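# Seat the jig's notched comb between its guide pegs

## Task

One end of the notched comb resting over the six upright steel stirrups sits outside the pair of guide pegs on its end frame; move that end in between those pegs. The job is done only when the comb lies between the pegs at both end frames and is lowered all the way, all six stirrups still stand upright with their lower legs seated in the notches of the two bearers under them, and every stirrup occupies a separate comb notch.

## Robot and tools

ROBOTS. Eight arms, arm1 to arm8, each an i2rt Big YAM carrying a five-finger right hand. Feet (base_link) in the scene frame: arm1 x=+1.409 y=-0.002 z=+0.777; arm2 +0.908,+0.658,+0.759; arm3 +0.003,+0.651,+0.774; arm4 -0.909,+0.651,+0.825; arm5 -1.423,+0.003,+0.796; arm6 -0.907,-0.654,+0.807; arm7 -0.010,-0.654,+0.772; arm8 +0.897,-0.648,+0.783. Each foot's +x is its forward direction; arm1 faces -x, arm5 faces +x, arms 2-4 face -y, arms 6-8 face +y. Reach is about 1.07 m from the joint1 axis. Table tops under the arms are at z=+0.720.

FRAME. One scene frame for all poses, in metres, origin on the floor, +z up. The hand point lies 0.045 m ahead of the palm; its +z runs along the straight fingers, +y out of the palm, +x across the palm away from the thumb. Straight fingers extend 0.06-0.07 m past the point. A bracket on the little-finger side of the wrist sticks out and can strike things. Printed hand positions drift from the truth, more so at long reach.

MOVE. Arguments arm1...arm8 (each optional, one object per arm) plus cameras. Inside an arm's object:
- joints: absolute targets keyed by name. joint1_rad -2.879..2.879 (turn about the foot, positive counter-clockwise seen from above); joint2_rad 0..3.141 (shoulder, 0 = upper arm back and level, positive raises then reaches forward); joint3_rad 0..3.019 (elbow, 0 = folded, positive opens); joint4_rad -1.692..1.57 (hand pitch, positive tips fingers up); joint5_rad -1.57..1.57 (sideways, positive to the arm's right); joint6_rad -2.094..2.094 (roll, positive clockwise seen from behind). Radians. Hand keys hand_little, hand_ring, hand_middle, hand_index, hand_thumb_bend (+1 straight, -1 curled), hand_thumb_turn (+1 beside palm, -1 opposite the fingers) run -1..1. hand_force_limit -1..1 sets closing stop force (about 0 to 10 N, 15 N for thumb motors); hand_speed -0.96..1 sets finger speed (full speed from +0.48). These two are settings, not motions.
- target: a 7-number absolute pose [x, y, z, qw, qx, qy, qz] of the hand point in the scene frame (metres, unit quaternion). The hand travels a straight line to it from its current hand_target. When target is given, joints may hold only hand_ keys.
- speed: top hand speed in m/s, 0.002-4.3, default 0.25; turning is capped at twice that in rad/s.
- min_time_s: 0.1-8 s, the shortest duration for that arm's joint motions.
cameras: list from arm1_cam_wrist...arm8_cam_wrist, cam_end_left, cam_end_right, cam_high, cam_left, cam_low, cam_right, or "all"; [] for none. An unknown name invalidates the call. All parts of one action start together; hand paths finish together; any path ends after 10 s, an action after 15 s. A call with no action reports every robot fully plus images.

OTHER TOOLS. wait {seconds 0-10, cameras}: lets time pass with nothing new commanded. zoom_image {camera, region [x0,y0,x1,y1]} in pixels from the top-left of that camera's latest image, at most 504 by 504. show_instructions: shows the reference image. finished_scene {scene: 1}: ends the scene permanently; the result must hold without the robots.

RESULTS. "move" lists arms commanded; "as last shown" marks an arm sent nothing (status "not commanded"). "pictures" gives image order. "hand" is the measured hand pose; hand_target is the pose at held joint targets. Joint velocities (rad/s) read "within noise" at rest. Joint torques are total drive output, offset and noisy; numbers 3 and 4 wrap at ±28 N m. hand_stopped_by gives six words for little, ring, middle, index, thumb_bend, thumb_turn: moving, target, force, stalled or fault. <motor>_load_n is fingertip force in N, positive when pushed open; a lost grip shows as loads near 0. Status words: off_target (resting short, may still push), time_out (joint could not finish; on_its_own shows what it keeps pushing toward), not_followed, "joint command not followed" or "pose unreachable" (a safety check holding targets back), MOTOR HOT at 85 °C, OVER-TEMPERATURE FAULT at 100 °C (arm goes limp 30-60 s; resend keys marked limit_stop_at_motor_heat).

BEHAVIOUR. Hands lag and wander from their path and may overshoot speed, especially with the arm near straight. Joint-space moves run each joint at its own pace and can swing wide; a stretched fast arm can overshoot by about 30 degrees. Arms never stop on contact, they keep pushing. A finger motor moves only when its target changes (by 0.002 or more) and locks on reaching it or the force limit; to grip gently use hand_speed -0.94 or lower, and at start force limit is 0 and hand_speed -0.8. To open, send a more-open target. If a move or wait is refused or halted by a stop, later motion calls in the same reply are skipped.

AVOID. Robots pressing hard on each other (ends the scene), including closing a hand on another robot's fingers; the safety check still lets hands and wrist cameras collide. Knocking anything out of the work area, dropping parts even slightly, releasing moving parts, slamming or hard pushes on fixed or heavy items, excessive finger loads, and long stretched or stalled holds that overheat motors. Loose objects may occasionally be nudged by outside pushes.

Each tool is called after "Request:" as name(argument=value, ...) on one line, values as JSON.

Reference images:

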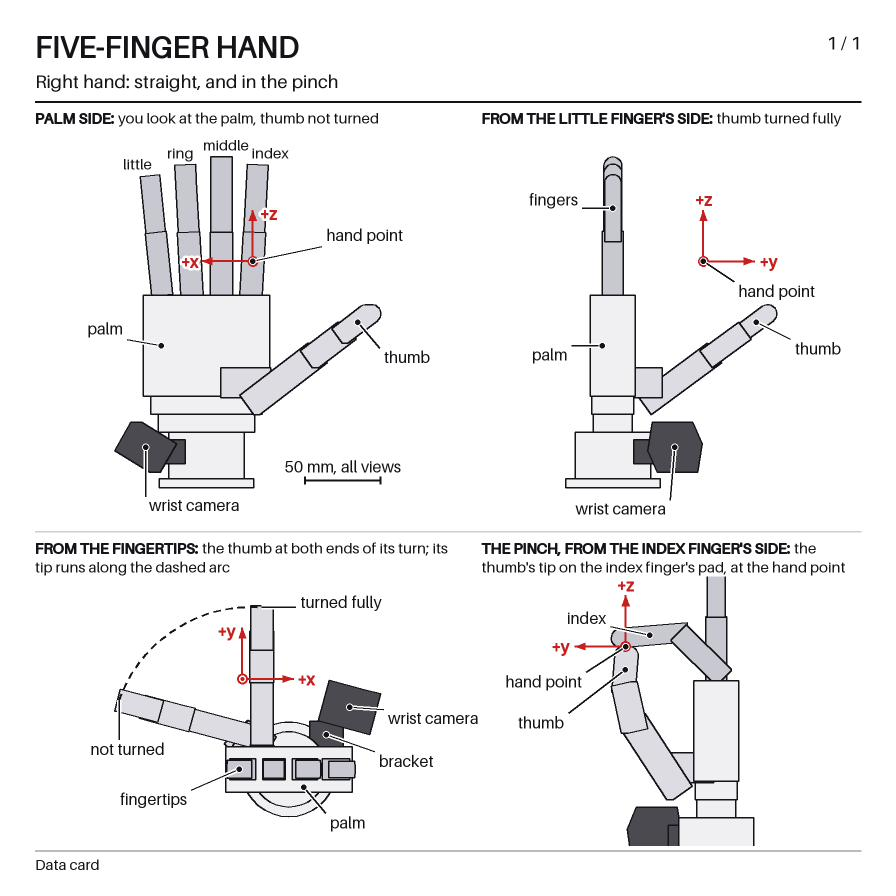

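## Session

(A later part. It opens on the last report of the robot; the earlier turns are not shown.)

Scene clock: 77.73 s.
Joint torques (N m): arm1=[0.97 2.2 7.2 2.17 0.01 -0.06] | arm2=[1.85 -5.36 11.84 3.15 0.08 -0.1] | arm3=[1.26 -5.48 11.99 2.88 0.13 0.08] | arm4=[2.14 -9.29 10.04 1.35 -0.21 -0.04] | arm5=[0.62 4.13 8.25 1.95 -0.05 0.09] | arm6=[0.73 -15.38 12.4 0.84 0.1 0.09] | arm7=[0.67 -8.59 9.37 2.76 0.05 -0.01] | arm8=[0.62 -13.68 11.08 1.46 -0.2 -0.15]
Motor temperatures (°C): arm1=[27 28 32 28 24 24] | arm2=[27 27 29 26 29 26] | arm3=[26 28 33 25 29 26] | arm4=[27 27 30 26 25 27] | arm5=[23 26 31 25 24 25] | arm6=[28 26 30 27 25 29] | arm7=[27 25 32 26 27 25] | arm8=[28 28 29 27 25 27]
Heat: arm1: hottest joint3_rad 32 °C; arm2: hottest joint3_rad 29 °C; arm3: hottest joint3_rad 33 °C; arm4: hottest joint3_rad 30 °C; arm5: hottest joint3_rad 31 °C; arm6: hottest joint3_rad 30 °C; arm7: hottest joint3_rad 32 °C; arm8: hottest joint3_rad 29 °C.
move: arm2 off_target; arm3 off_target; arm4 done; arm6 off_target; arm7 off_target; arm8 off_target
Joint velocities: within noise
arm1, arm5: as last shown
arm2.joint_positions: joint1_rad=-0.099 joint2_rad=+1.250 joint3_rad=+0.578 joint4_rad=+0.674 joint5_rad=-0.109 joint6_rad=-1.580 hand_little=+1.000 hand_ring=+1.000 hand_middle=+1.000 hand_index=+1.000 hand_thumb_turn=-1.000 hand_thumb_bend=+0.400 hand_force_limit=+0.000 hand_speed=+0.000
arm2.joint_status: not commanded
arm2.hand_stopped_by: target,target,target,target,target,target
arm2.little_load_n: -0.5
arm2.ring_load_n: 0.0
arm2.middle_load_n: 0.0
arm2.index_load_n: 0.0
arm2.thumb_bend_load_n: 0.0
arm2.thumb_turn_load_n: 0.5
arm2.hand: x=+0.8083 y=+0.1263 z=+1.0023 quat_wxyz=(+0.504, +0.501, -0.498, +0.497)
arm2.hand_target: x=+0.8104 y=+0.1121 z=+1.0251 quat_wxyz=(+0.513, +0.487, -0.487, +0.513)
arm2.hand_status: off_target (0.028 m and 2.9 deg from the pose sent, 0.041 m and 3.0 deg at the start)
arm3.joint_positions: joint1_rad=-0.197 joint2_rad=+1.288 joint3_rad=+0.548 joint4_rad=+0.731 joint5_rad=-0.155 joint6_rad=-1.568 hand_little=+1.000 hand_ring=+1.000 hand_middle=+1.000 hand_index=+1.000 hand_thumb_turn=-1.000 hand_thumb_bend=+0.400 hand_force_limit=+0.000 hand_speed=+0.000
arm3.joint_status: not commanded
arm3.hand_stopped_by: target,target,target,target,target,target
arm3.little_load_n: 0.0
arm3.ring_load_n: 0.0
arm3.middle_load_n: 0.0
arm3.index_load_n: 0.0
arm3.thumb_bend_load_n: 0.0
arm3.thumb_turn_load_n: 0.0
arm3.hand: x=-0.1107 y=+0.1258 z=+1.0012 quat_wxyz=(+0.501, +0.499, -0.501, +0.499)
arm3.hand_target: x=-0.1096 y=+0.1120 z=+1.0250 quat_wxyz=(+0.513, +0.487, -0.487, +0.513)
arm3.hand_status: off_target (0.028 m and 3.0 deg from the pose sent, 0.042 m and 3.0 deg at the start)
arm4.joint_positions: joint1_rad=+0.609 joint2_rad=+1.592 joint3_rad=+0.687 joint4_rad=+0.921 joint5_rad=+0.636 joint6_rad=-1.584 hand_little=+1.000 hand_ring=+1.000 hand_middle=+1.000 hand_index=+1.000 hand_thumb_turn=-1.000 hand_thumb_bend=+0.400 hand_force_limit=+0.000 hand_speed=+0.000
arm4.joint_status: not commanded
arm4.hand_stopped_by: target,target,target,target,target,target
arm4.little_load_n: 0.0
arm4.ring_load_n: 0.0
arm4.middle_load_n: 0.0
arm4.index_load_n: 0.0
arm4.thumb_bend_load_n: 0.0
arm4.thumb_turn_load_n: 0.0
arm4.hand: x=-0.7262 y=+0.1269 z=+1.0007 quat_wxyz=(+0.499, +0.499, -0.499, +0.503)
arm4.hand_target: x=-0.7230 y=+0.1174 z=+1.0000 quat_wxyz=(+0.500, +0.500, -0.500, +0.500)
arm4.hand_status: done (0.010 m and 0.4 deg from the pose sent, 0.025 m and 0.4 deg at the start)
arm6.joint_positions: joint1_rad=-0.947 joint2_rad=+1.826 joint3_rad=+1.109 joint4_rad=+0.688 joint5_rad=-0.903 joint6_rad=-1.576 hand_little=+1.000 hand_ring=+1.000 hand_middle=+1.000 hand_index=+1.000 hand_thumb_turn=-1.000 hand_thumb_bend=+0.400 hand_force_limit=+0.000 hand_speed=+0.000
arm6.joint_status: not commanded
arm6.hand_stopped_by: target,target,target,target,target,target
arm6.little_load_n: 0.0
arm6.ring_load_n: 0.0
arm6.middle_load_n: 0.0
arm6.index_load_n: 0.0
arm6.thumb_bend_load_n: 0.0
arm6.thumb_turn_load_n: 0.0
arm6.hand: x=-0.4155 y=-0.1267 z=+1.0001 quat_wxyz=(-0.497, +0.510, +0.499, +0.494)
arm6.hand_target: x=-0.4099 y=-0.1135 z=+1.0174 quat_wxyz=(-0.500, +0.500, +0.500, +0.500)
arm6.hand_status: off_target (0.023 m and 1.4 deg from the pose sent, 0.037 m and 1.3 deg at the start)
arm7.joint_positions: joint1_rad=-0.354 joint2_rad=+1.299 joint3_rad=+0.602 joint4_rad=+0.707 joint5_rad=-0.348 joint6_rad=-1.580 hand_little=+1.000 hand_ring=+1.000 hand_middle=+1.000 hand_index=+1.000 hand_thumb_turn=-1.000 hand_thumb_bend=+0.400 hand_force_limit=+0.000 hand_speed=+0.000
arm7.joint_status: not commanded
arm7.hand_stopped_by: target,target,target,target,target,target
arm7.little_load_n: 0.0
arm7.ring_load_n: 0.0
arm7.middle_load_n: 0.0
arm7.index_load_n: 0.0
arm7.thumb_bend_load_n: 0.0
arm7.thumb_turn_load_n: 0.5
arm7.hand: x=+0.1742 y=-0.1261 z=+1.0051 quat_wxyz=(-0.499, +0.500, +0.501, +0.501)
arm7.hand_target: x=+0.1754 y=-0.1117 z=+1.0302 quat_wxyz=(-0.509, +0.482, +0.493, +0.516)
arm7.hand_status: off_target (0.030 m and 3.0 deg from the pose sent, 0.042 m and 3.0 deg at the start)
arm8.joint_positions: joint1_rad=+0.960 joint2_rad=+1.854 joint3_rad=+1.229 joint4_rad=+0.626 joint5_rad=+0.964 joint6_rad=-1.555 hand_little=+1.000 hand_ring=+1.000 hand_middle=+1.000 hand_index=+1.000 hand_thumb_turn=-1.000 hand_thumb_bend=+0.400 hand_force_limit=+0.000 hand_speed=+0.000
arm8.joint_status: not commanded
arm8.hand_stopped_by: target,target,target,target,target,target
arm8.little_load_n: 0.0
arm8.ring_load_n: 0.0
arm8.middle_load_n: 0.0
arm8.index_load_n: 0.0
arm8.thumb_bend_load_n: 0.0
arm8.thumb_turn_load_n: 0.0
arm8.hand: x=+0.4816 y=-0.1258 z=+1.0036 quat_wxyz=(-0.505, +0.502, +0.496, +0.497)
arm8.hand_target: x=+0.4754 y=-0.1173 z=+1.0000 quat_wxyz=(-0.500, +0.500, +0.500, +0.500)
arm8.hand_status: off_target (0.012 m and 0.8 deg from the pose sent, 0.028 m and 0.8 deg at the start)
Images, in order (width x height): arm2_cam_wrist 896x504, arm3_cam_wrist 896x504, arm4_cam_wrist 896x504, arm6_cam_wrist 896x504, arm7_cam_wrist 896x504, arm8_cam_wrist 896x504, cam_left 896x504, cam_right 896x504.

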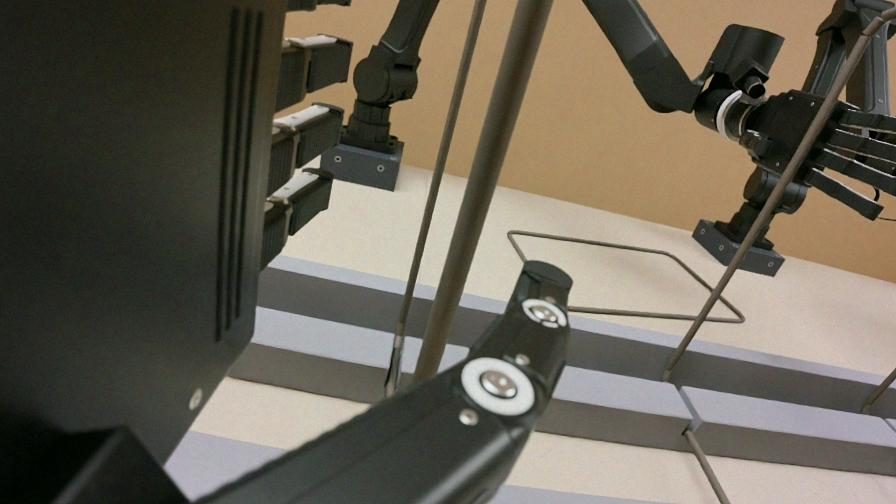

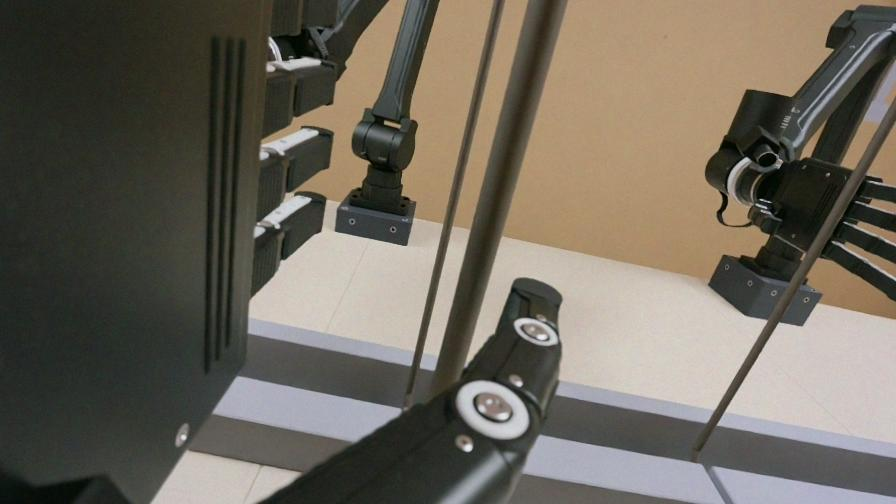

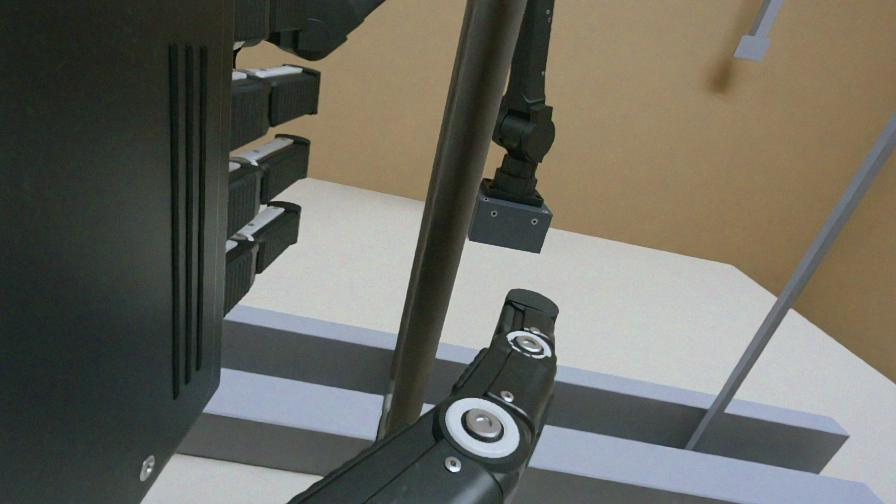

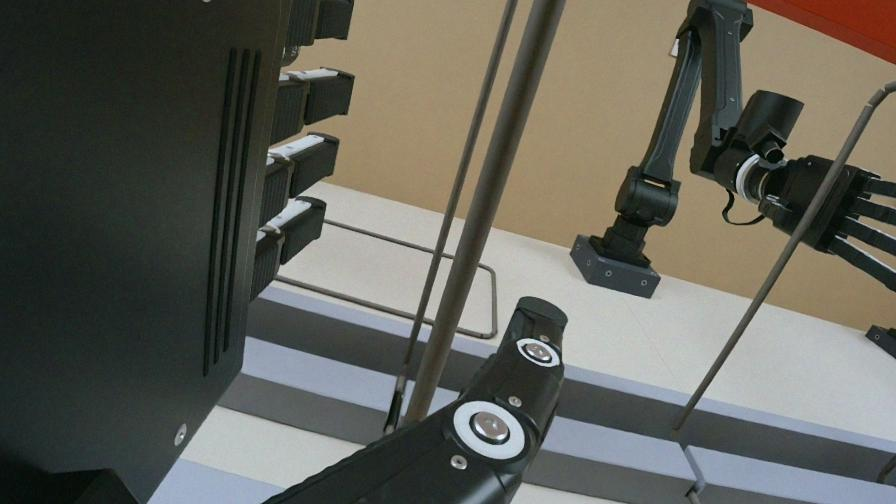

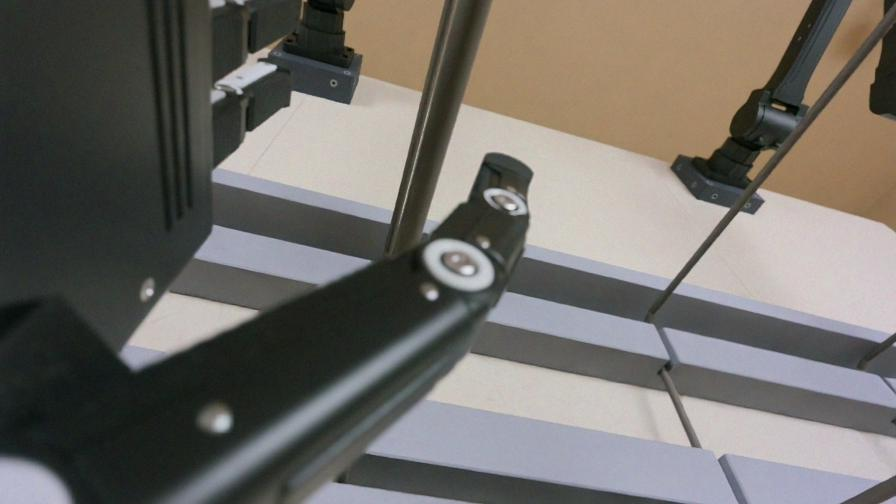

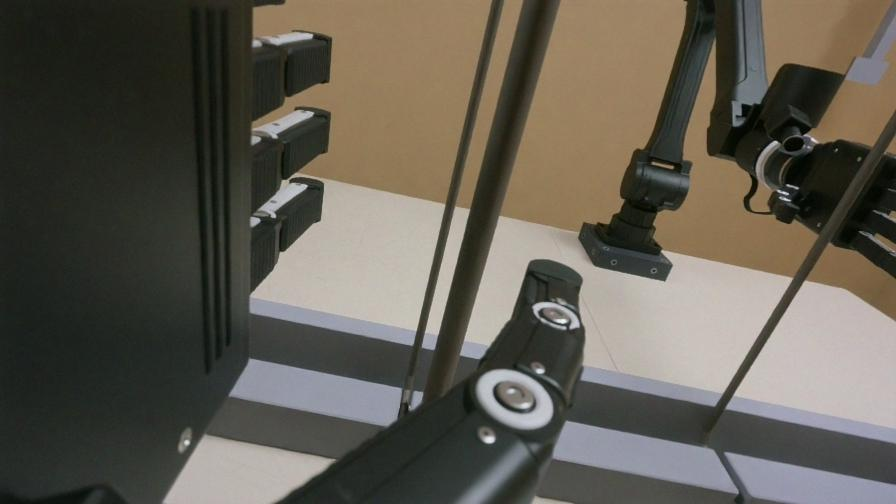

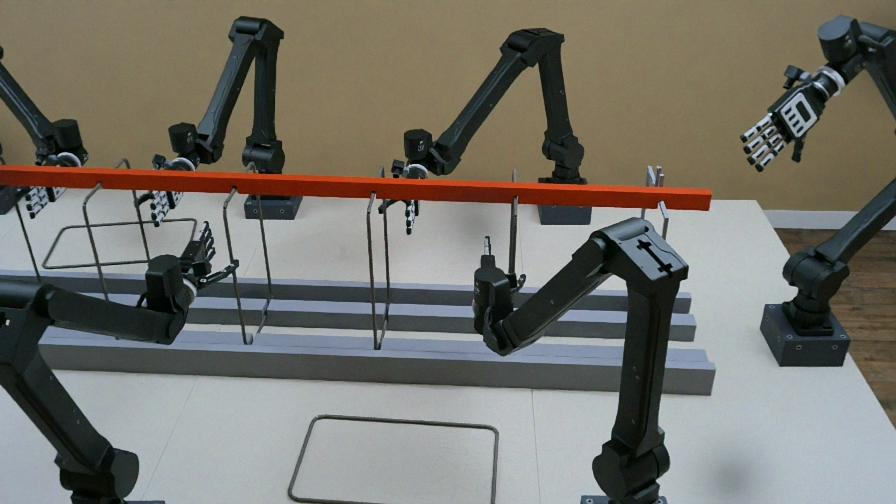

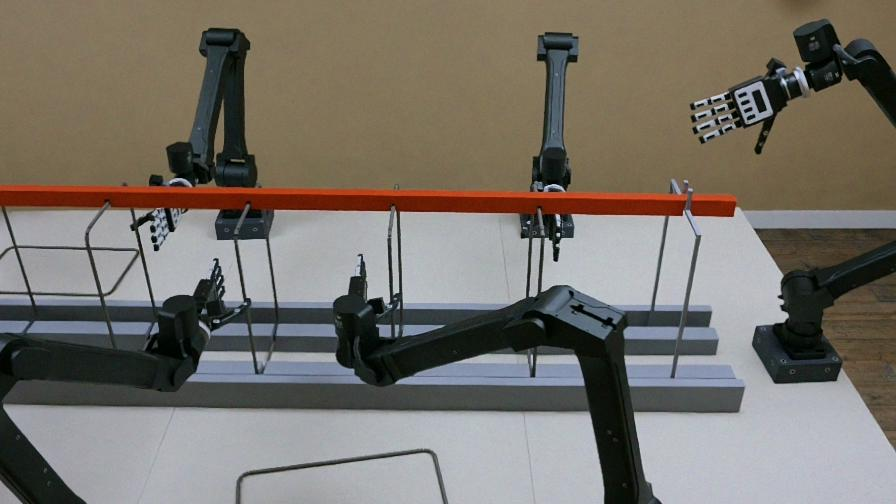

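Request:
move(arm4={"target": [-0.717, 0.158, 1.0, 0.5, 0.5, -0.5, 0.5], "speed": 0.08}, arm3={"target": [-0.112, 0.129, 1.025, 0.513, 0.487, -0.487, 0.513], "speed": 0.06}, arm6={"target": [-0.411, -0.116, 1.017, -0.5, 0.5, 0.5, 0.5], "speed": 0.06}, arm7={"target": [0.174, -0.115, 1.03, -0.509, 0.482, 0.493, 0.516], "speed": 0.06}, arm8={"target": [0.475, -0.125, 1.0, -0.5, 0.5, 0.5, 0.5], "speed": 0.06}, cameras=["arm3_cam_wrist", "arm4_cam_wrist"])

Request:
zoom_image(camera="arm4_cam_wrist", region=[340, 200, 540, 312])

Request:
zoom_image(camera="arm3_cam_wrist", region=[380, 200, 580, 312])

Scene clock: 88.00 s.
Joint torques (N m): arm1=[0.97 2.2 7.2 2.17 0.01 -0.06] | arm2=[2.08 -5.6 11.74 3.15 0.05 -0.09] | arm3=[0.15 -6.12 8.84 2.55 -0.13 0.1] | arm4=[2.37 -10.7 6.87 2.35 0.01 -0.08] | arm5=[-0.15 4.31 8.13 1.95 -0.04 0.08] | arm6=[0.5 -15.91 11.41 1.02 0 0.1] | arm7=[0.67 -9.76 8.53 2.7 0.05 -0.01] | arm8=[1.14 -14.45 9.87 1.62 0.11 -0.15]
Motor temperatures (°C): arm1=[27 28 32 28 24 24] | arm2=[27 27 30 26 29 26] | arm3=[26 28 34 25 29 26] | arm4=[27 27 30 26 25 27] | arm5=[23 26 32 25 24 25] | arm6=[28 26 30 27 25 29] | arm7=[27 26 32 26 27 25] | arm8=[28 28 29 27 25 27]
Heat: arm1: hottest joint3_rad 32 °C; arm2: hottest joint3_rad 30 °C; arm3: hottest joint3_rad 34 °C; arm4: hottest joint3_rad 30 °C; arm5: hottest joint3_rad 32 °C; arm6: hottest joint3_rad 30 °C; arm7: hottest joint3_rad 32 °C; arm8: hottest joint3_rad 29 °C.
move: arm3 done; arm4 done; arm6 off_target; arm7 off_target; arm8 done
Joint velocities: within noise
arm1, arm2, arm5: as last shown
arm2.little_load_n: 0.0
arm2.thumb_turn_load_n: 0.0
arm2.hand: x=+0.8083 y=+0.1263 z=+1.0021 quat_wxyz=(+0.504, +0.501, -0.499, +0.497)
arm2.hand_target: x=+0.8104 y=+0.1121 z=+1.0250 quat_wxyz=(+0.513, +0.487, -0.487, +0.513)
arm3.joint_positions: joint1_rad=-0.197 joint2_rad=+1.258 joint3_rad=+0.548 joint4_rad=+0.731 joint5_rad=-0.162 joint6_rad=-1.568 hand_little=+1.000 hand_ring=+1.000 hand_middle=+1.000 hand_index=+1.000 hand_thumb_turn=-1.000 hand_thumb_bend=+0.400 hand_force_limit=+0.000 hand_speed=+0.000
arm3.joint_status: not commanded
arm3.hand_stopped_by: target,target,target,target,target,target
arm3.little_load_n: 0.0
arm3.ring_load_n: 0.0
arm3.middle_load_n: 0.0
arm3.index_load_n: 0.0
arm3.thumb_bend_load_n: 0.0
arm3.thumb_turn_load_n: 0.0
arm3.hand: x=-0.1088 y=+0.1285 z=+1.0168 quat_wxyz=(+0.508, +0.495, -0.490, +0.507)
arm3.hand_target: x=-0.1119 y=+0.1290 z=+1.0249 quat_wxyz=(+0.513, +0.487, -0.487, +0.513)
arm3.hand_status: done (0.009 m and 1.3 deg from the pose sent, 0.024 m and 2.9 deg at the start)
arm4.joint_positions: joint1_rad=+0.670 joint2_rad=+1.565 joint3_rad=+0.642 joint4_rad=+0.921 joint5_rad=+0.705 joint6_rad=-1.584 hand_little=+1.000 hand_ring=+1.000 hand_middle=+1.000 hand_index=+1.000 hand_thumb_turn=-1.000 hand_thumb_bend=+0.400 hand_force_limit=+0.000 hand_speed=+0.000
arm4.joint_status: not commanded
arm4.hand_stopped_by: target,target,target,target,target,target
arm4.little_load_n: 0.0
arm4.ring_load_n: 0.0
arm4.middle_load_n: 0.0
arm4.index_load_n: 0.0
arm4.thumb_bend_load_n: 0.0
arm4.thumb_turn_load_n: 0.0
arm4.hand: x=-0.7185 y=+0.1555 z=+0.9956 quat_wxyz=(+0.500, +0.504, -0.502, +0.495)
arm4.hand_target: x=-0.7170 y=+0.1580 z=+0.9999 quat_wxyz=(+0.500, +0.500, -0.500, +0.500)
arm4.hand_status: done (0.005 m and 0.8 deg from the pose sent, 0.032 m and 0.4 deg at the start)
arm6.joint_positions: joint1_rad=-0.947 joint2_rad=+1.826 joint3_rad=+1.109 joint4_rad=+0.687 joint5_rad=-0.903 joint6_rad=-1.576 hand_little=+1.000 hand_ring=+1.000 hand_middle=+1.000 hand_index=+1.000 hand_thumb_turn=-1.000 hand_thumb_bend=+0.400 hand_force_limit=+0.000 hand_speed=+0.000
arm6.joint_status: not commanded
arm6.hand_stopped_by: target,target,target,target,target,target
arm6.little_load_n: 0.0
arm6.ring_load_n: 0.0
arm6.middle_load_n: 0.0
arm6.index_load_n: 0.0
arm6.thumb_bend_load_n: 0.0
arm6.thumb_turn_load_n: 0.0
arm6.hand: x=-0.4155 y=-0.1268 z=+1.0000 quat_wxyz=(-0.497, +0.510, +0.499, +0.494)
arm6.hand_target: x=-0.4116 y=-0.1167 z=+1.0172 quat_wxyz=(-0.500, +0.500, +0.500, +0.500)
arm6.hand_status: off_target (0.021 m and 1.4 deg from the pose sent, 0.021 m and 1.4 deg at the start)
arm7.joint_positions: joint1_rad=-0.354 joint2_rad=+1.299 joint3_rad=+0.602 joint4_rad=+0.707 joint5_rad=-0.348 joint6_rad=-1.580 hand_little=+1.000 hand_ring=+1.000 hand_middle=+1.000 hand_index=+1.000 hand_thumb_turn=-1.000 hand_thumb_bend=+0.400 hand_force_limit=+0.000 hand_speed=+0.000
arm7.joint_status: not commanded
arm7.hand_stopped_by: target,target,target,target,target,target
arm7.little_load_n: 0.0
arm7.ring_load_n: 0.0
arm7.middle_load_n: 0.0
arm7.index_load_n: 0.0
arm7.thumb_bend_load_n: 0.0
arm7.thumb_turn_load_n: 0.0
arm7.hand: x=+0.1743 y=-0.1261 z=+1.0051 quat_wxyz=(-0.499, +0.500, +0.501, +0.501)
arm7.hand_target: x=+0.1736 y=-0.1161 z=+1.0302 quat_wxyz=(-0.509, +0.482, +0.493, +0.516)
arm7.hand_status: off_target (0.027 m and 3.1 deg from the pose sent, 0.027 m and 3.1 deg at the start)
arm8.joint_positions: joint1_rad=+0.960 joint2_rad=+1.854 joint3_rad=+1.229 joint4_rad=+0.626 joint5_rad=+0.967 joint6_rad=-1.555 hand_little=+1.000 hand_ring=+1.000 hand_middle=+1.000 hand_index=+1.000 hand_thumb_turn=-1.000 hand_thumb_bend=+0.400 hand_force_limit=+0.000 hand_speed=+0.000
arm8.joint_status: not commanded
arm8.hand_stopped_by: target,target,target,target,target,target
arm8.little_load_n: 0.0
arm8.ring_load_n: 0.0
arm8.middle_load_n: 0.0
arm8.index_load_n: 0.5
arm8.thumb_bend_load_n: 0.0
arm8.thumb_turn_load_n: 0.5
arm8.hand: x=+0.4822 y=-0.1260 z=+1.0036 quat_wxyz=(-0.504, +0.503, +0.495, +0.497)
arm8.hand_target: x=+0.4752 y=-0.1251 z=+1.0000 quat_wxyz=(-0.500, +0.500, +0.500, +0.500)
arm8.hand_status: done (0.008 m and 0.8 deg from the pose sent, 0.008 m and 0.8 deg at the start)
Images, in order (width x height): arm3_cam_wrist 896x504, arm4_cam_wrist 896x504.

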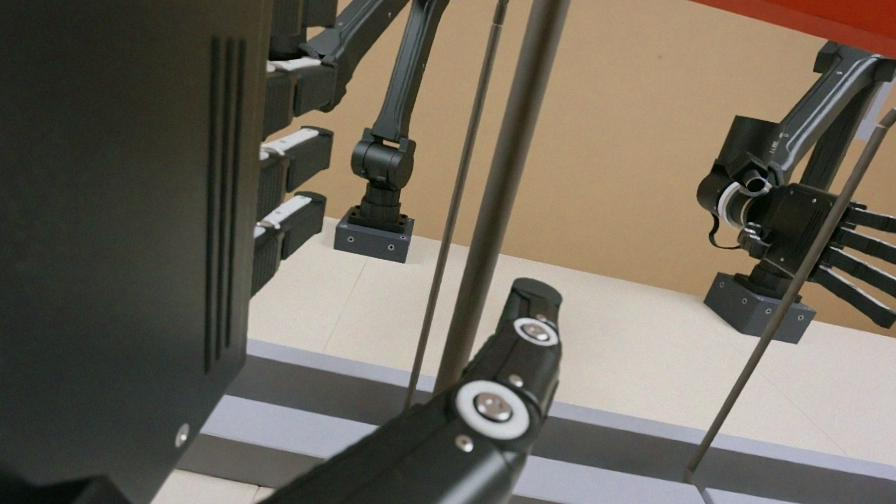

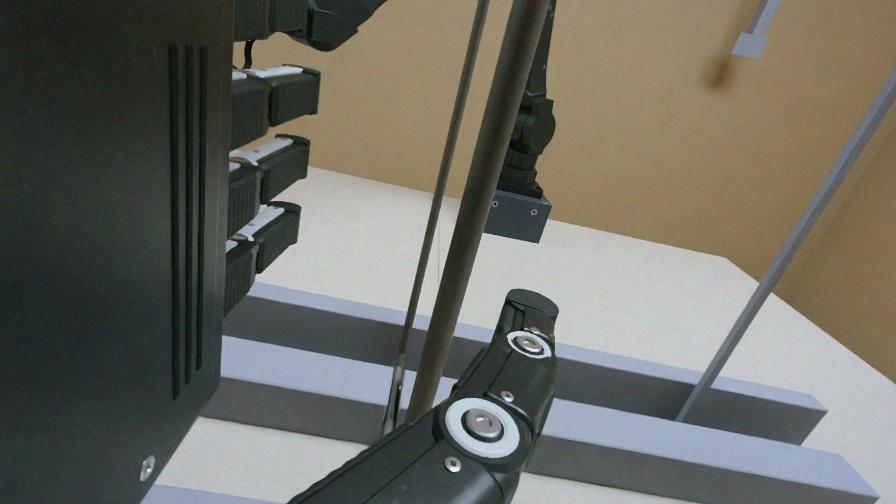

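Scaled by 2.520 from the camera's image (finer frame: 1280x720).

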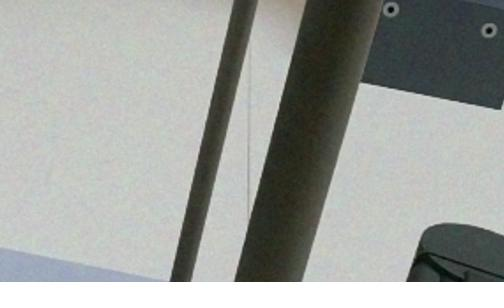

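Scaled by 2.520 from the camera's image (finer frame: 1280x720).

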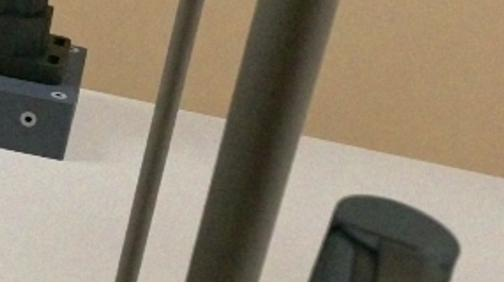

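Request:
move(arm4={"joints": {"hand_index": 0.12, "hand_middle": 0.12, "hand_thumb_bend": 0.2}}, arm3={"joints": {"hand_index": 0.12, "hand_middle": 0.12, "hand_thumb_bend": 0.2}}, arm2={"joints": {"hand_index": 0.12, "hand_middle": 0.12, "hand_thumb_bend": 0.2}}, arm6={"joints": {"hand_index": 0.12, "hand_middle": 0.12, "hand_thumb_bend": 0.2}}, arm7={"joints": {"hand_index": 0.12, "hand_middle": 0.12, "hand_thumb_bend": 0.2}}, arm8={"joints": {"hand_index": 0.12, "hand_middle": 0.12, "hand_thumb_bend": 0.2}}, cameras=["arm2_cam_wrist", "arm3_cam_wrist", "arm4_cam_wrist", "arm6_cam_wrist", "arm7_cam_wrist", "arm8_cam_wrist"])

Scene clock: 91.83 s.
Joint torques (N m): arm1=[1.03 2.14 7.19 2.17 0.01 -0.06] | arm2=[1.49 -5.13 11.69 2.96 0.06 -0.08] | arm3=[-0.03 -6.42 8.83 2.48 -0.13 0.1] | arm4=[2.9 -10.29 6.86 2.33 0.04 -0.06] | arm5=[0.15 4.01 8.09 1.95 -0.03 0.11] | arm6=[0.15 -15.91 11.43 1.01 0.1 0.07] | arm7=[0.56 -9.7 8.51 2.71 0.03 -0.02] | arm8=[1.14 -14.39 9.85 1.62 0.1 -0.16]
Motor temperatures (°C): arm1=[27 28 32 28 24 24] | arm2=[27 27 30 26 29 26] | arm3=[26 28 34 25 29 26] | arm4=[27 27 30 26 25 27] | arm5=[23 26 32 25 24 25] | arm6=[28 26 30 27 24 29] | arm7=[27 26 32 26 27 25] | arm8=[28 28 29 27 25 27]
Heat: arm1: hottest joint3_rad 32 °C; arm2: hottest joint3_rad 30 °C; arm3: hottest joint3_rad 34 °C; arm4: hottest joint3_rad 30 °C; arm5: hottest joint3_rad 32 °C; arm6: hottest joint3_rad 30 °C; arm7: hottest joint3_rad 32 °C; arm8: hottest joint3_rad 29 °C.
move: arm2 done; arm3 done; arm4 done; arm6 off_target; arm7 done; arm8 done
Joint velocities: within noise
arm1.joint_positions: joint1_rad=-0.231 joint2_rad=+0.645 joint3_rad=+1.413 joint4_rad=-1.267 joint5_rad=-0.072 joint6_rad=-1.343 hand_little=+1.000 hand_ring=+1.000 hand_middle=+1.000 hand_index=+1.000 hand_thumb_turn=+1.000 hand_thumb_bend=+1.000 hand_force_limit=+0.000 hand_speed=-0.800
arm1.joint_status: not commanded
arm1.hand_stopped_by: target,target,target,target,target,target
arm1.little_load_n: 0.0
arm1.ring_load_n: 0.0
arm1.middle_load_n: 0.0
arm1.index_load_n: 0.0
arm1.thumb_bend_load_n: 0.0
arm1.thumb_turn_load_n: 0.0
arm1.hand: x=+1.1652 y=+0.0793 z=+1.2859 quat_wxyz=(+0.508, -0.157, -0.846, +0.039)
arm1.hand_target: x=+1.1665 y=+0.0790 z=+1.2930 quat_wxyz=(+0.515, -0.155, -0.842, +0.040)
arm1.hand_status: not commanded
arm2.joint_positions: joint1_rad=-0.099 joint2_rad=+1.251 joint3_rad=+0.578 joint4_rad=+0.674 joint5_rad=-0.109 joint6_rad=-1.580 hand_little=+1.000 hand_ring=+1.000 hand_middle=+0.120 hand_index=+0.120 hand_thumb_turn=-1.000 hand_thumb_bend=+0.200 hand_force_limit=+0.000 hand_speed=+0.000
arm2.joint_status: all done
arm2.hand_stopped_by: target,target,target,target,target,target
arm2.little_load_n: 0.0
arm2.ring_load_n: 0.0
arm2.middle_load_n: 0.0
arm2.index_load_n: 0.5
arm2.thumb_bend_load_n: 0.0
arm2.thumb_turn_load_n: 0.0
arm2.hand: x=+0.8082 y=+0.1263 z=+1.0019 quat_wxyz=(+0.504, +0.501, -0.499, +0.497)
arm2.hand_target: x=+0.8103 y=+0.1121 z=+1.0249 quat_wxyz=(+0.513, +0.487, -0.487, +0.513)
arm2.hand_status: not commanded
arm3.joint_positions: joint1_rad=-0.198 joint2_rad=+1.258 joint3_rad=+0.548 joint4_rad=+0.731 joint5_rad=-0.163 joint6_rad=-1.568 hand_little=+1.000 hand_ring=+1.000 hand_middle=+0.120 hand_index=+0.120 hand_thumb_turn=-1.000 hand_thumb_bend=+0.200 hand_force_limit=+0.000 hand_speed=+0.000
arm3.joint_status: all done
arm3.hand_stopped_by: target,target,target,target,target,target
arm3.little_load_n: 0.0
arm3.ring_load_n: 0.0
arm3.middle_load_n: 0.0
arm3.index_load_n: 0.0
arm3.thumb_bend_load_n: 0.0
arm3.thumb_turn_load_n: 0.0
arm3.hand: x=-0.1089 y=+0.1285 z=+1.0168 quat_wxyz=(+0.508, +0.495, -0.490, +0.507)
arm3.hand_target: x=-0.1120 y=+0.1290 z=+1.0250 quat_wxyz=(+0.513, +0.487, -0.487, +0.513)
arm3.hand_status: not commanded
arm4.joint_positions: joint1_rad=+0.670 joint2_rad=+1.565 joint3_rad=+0.642 joint4_rad=+0.921 joint5_rad=+0.706 joint6_rad=-1.584 hand_little=+1.000 hand_ring=+1.000 hand_middle=+0.120 hand_index=+0.120 hand_thumb_turn=-1.000 hand_thumb_bend=+0.200 hand_force_limit=+0.000 hand_speed=+0.000
arm4.joint_status: all done
arm4.hand_stopped_by: target,target,target,target,target,target
arm4.little_load_n: 0.0
arm4.ring_load_n: 0.0
arm4.middle_load_n: 0.0
arm4.index_load_n: 0.0
arm4.thumb_bend_load_n: 0.0
arm4.thumb_turn_load_n: 0.5
arm4.hand: x=-0.7187 y=+0.1555 z=+0.9956 quat_wxyz=(+0.500, +0.503, -0.502, +0.495)
arm4.hand_target: x=-0.7170 y=+0.1580 z=+0.9999 quat_wxyz=(+0.500, +0.500, -0.500, +0.500)
arm4.hand_status: not commanded
arm5.joint_positions: joint1_rad=+0.459 joint2_rad=+0.608 joint3_rad=+1.395 joint4_rad=-1.387 joint5_rad=-0.004 joint6_rad=-1.331 hand_little=+1.000 hand_ring=+1.000 hand_middle=+1.000 hand_index=+1.000 hand_thumb_turn=+1.000 hand_thumb_bend=+1.000 hand_force_limit=+0.000 hand_speed=-0.800
arm5.joint_status: not commanded
arm5.hand_stopped_by: target,target,target,target,target,target
arm5.little_load_n: 0.0
arm5.ring_load_n: 0.0
arm5.middle_load_n: 0.0
arm5.index_load_n: 0.0
arm5.thumb_bend_load_n: 0.0
arm5.thumb_turn_load_n: 0.0
arm5.hand: x=-1.2035 y=+0.0536 z=+1.2795 quat_wxyz=(-0.175, +0.879, +0.109, +0.431)
arm5.hand_target: x=-1.2040 y=+0.0531 z=+1.2890 quat_wxyz=(-0.179, +0.873, +0.108, +0.440)
arm5.hand_status: not commanded
arm6.joint_positions: joint1_rad=-0.945 joint2_rad=+1.826 joint3_rad=+1.109 joint4_rad=+0.687 joint5_rad=-0.906 joint6_rad=-1.575 hand_little=+1.000 hand_ring=+1.000 hand_middle=+0.184 hand_index=+0.120 hand_thumb_turn=-1.000 hand_thumb_bend=+0.200 hand_force_limit=+0.000 hand_speed=+0.000
arm6.joint_status: hand_middle off_target (ended at +0.184, target +0.120); the others done
arm6.hand_stopped_by: target,target,force,target,target,target
arm6.little_load_n: 0.0
arm6.ring_load_n: 0.0
arm6.middle_load_n: 0.0
arm6.index_load_n: 0.0
arm6.thumb_bend_load_n: 0.0
arm6.thumb_turn_load_n: 0.0
arm6.hand: x=-0.4174 y=-0.1253 z=+0.9997 quat_wxyz=(-0.499, +0.509, +0.500, +0.492)
arm6.hand_target: x=-0.4116 y=-0.1166 z=+1.0170 quat_wxyz=(-0.500, +0.500, +0.500, +0.500)
arm6.hand_status: not commanded
arm7.joint_positions: joint1_rad=-0.353 joint2_rad=+1.299 joint3_rad=+0.602 joint4_rad=+0.707 joint5_rad=-0.347 joint6_rad=-1.580 hand_little=+1.000 hand_ring=+1.000 hand_middle=+0.120 hand_index=+0.120 hand_thumb_turn=-1.000 hand_thumb_bend=+0.200 hand_force_limit=+0.000 hand_speed=+0.000
arm7.joint_status: all done
arm7.hand_stopped_by: target,target,target,target,target,target
arm7.little_load_n: 0.0
arm7.ring_load_n: 0.0
arm7.middle_load_n: 0.0
arm7.index_load_n: 0.0
arm7.thumb_bend_load_n: 0.0
arm7.thumb_turn_load_n: 0.0
arm7.hand: x=+0.1735 y=-0.1258 z=+1.0051 quat_wxyz=(-0.499, +0.499, +0.501, +0.500)
arm7.hand_target: x=+0.1736 y=-0.1161 z=+1.0302 quat_wxyz=(-0.509, +0.482, +0.493, +0.516)
arm7.hand_status: not commanded
arm8.joint_positions: joint1_rad=+0.960 joint2_rad=+1.854 joint3_rad=+1.229 joint4_rad=+0.626 joint5_rad=+0.967 joint6_rad=-1.555 hand_little=+1.000 hand_ring=+1.000 hand_middle=+0.120 hand_index=+0.120 hand_thumb_turn=-1.000 hand_thumb_bend=+0.200 hand_force_limit=+0.000 hand_speed=+0.000
arm8.joint_status: all done
arm8.hand_stopped_by: target,target,target,target,target,target
arm8.little_load_n: 0.0
arm8.ring_load_n: 0.0
arm8.middle_load_n: 0.0
arm8.index_load_n: 0.0
arm8.thumb_bend_load_n: 0.0
arm8.thumb_turn_load_n: 0.0
arm8.hand: x=+0.4823 y=-0.1260 z=+1.0036 quat_wxyz=(-0.504, +0.503, +0.495, +0.498)
arm8.hand_target: x=+0.4752 y=-0.1251 z=+1.0000 quat_wxyz=(-0.500, +0.500, +0.500, +0.500)
arm8.hand_status: not commanded
Images, in order (width x height): arm2_cam_wrist 896x504, arm3_cam_wrist 896x504, arm4_cam_wrist 896x504, arm6_cam_wrist 896x504, arm7_cam_wrist 896x504, arm8_cam_wrist 896x504.

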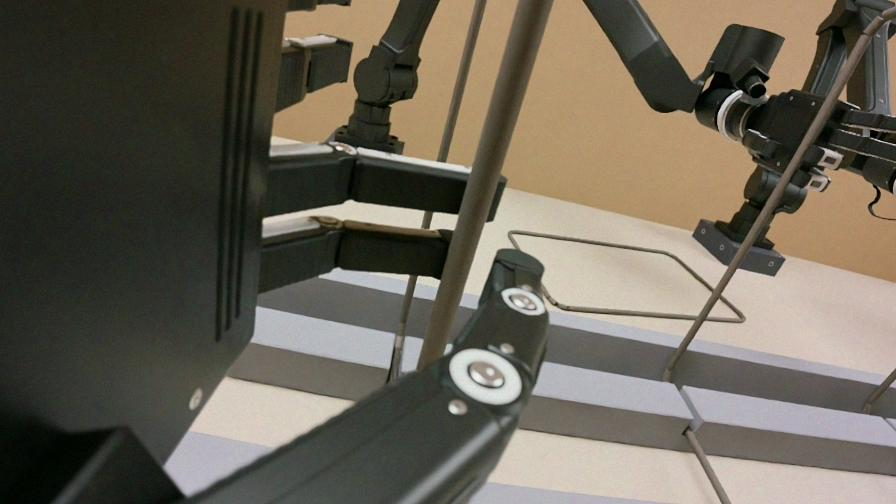

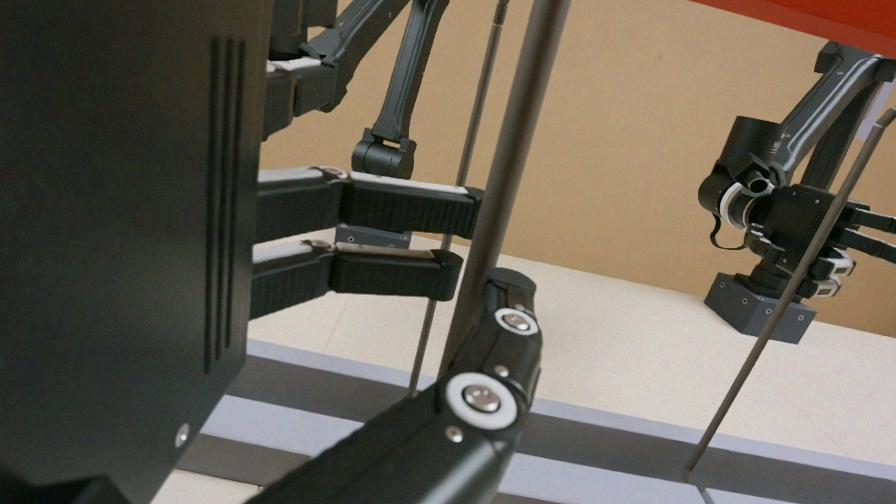

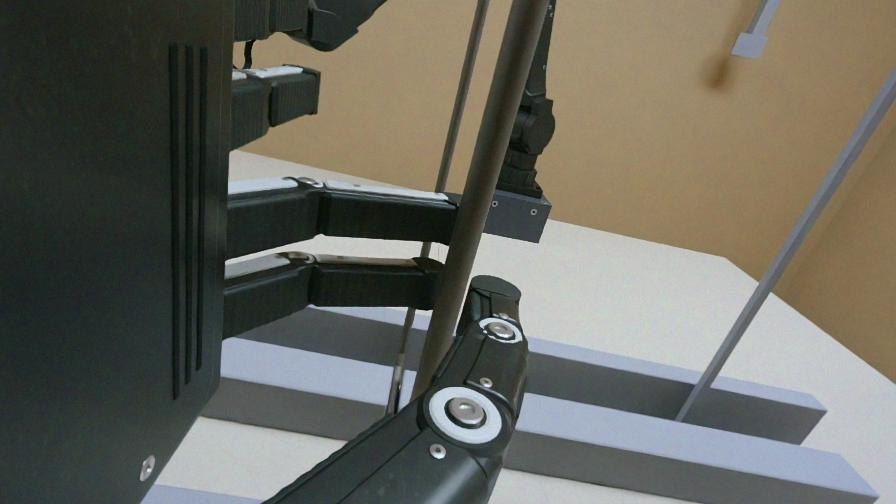

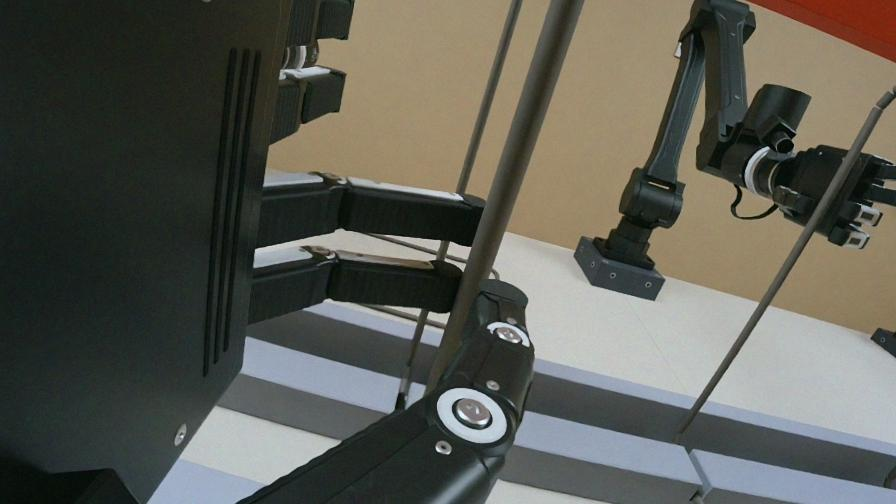

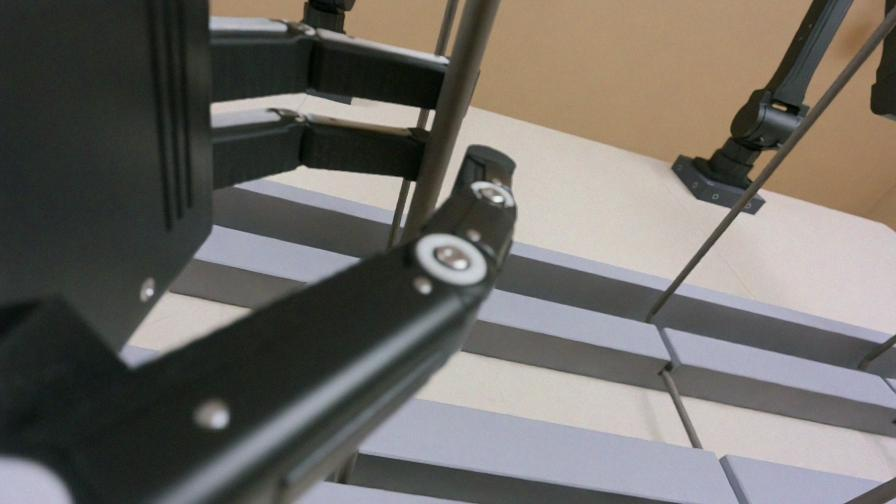

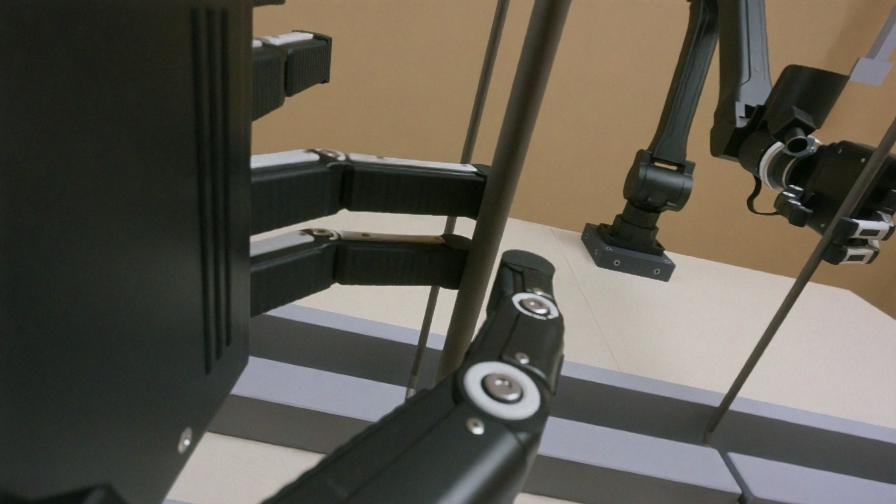

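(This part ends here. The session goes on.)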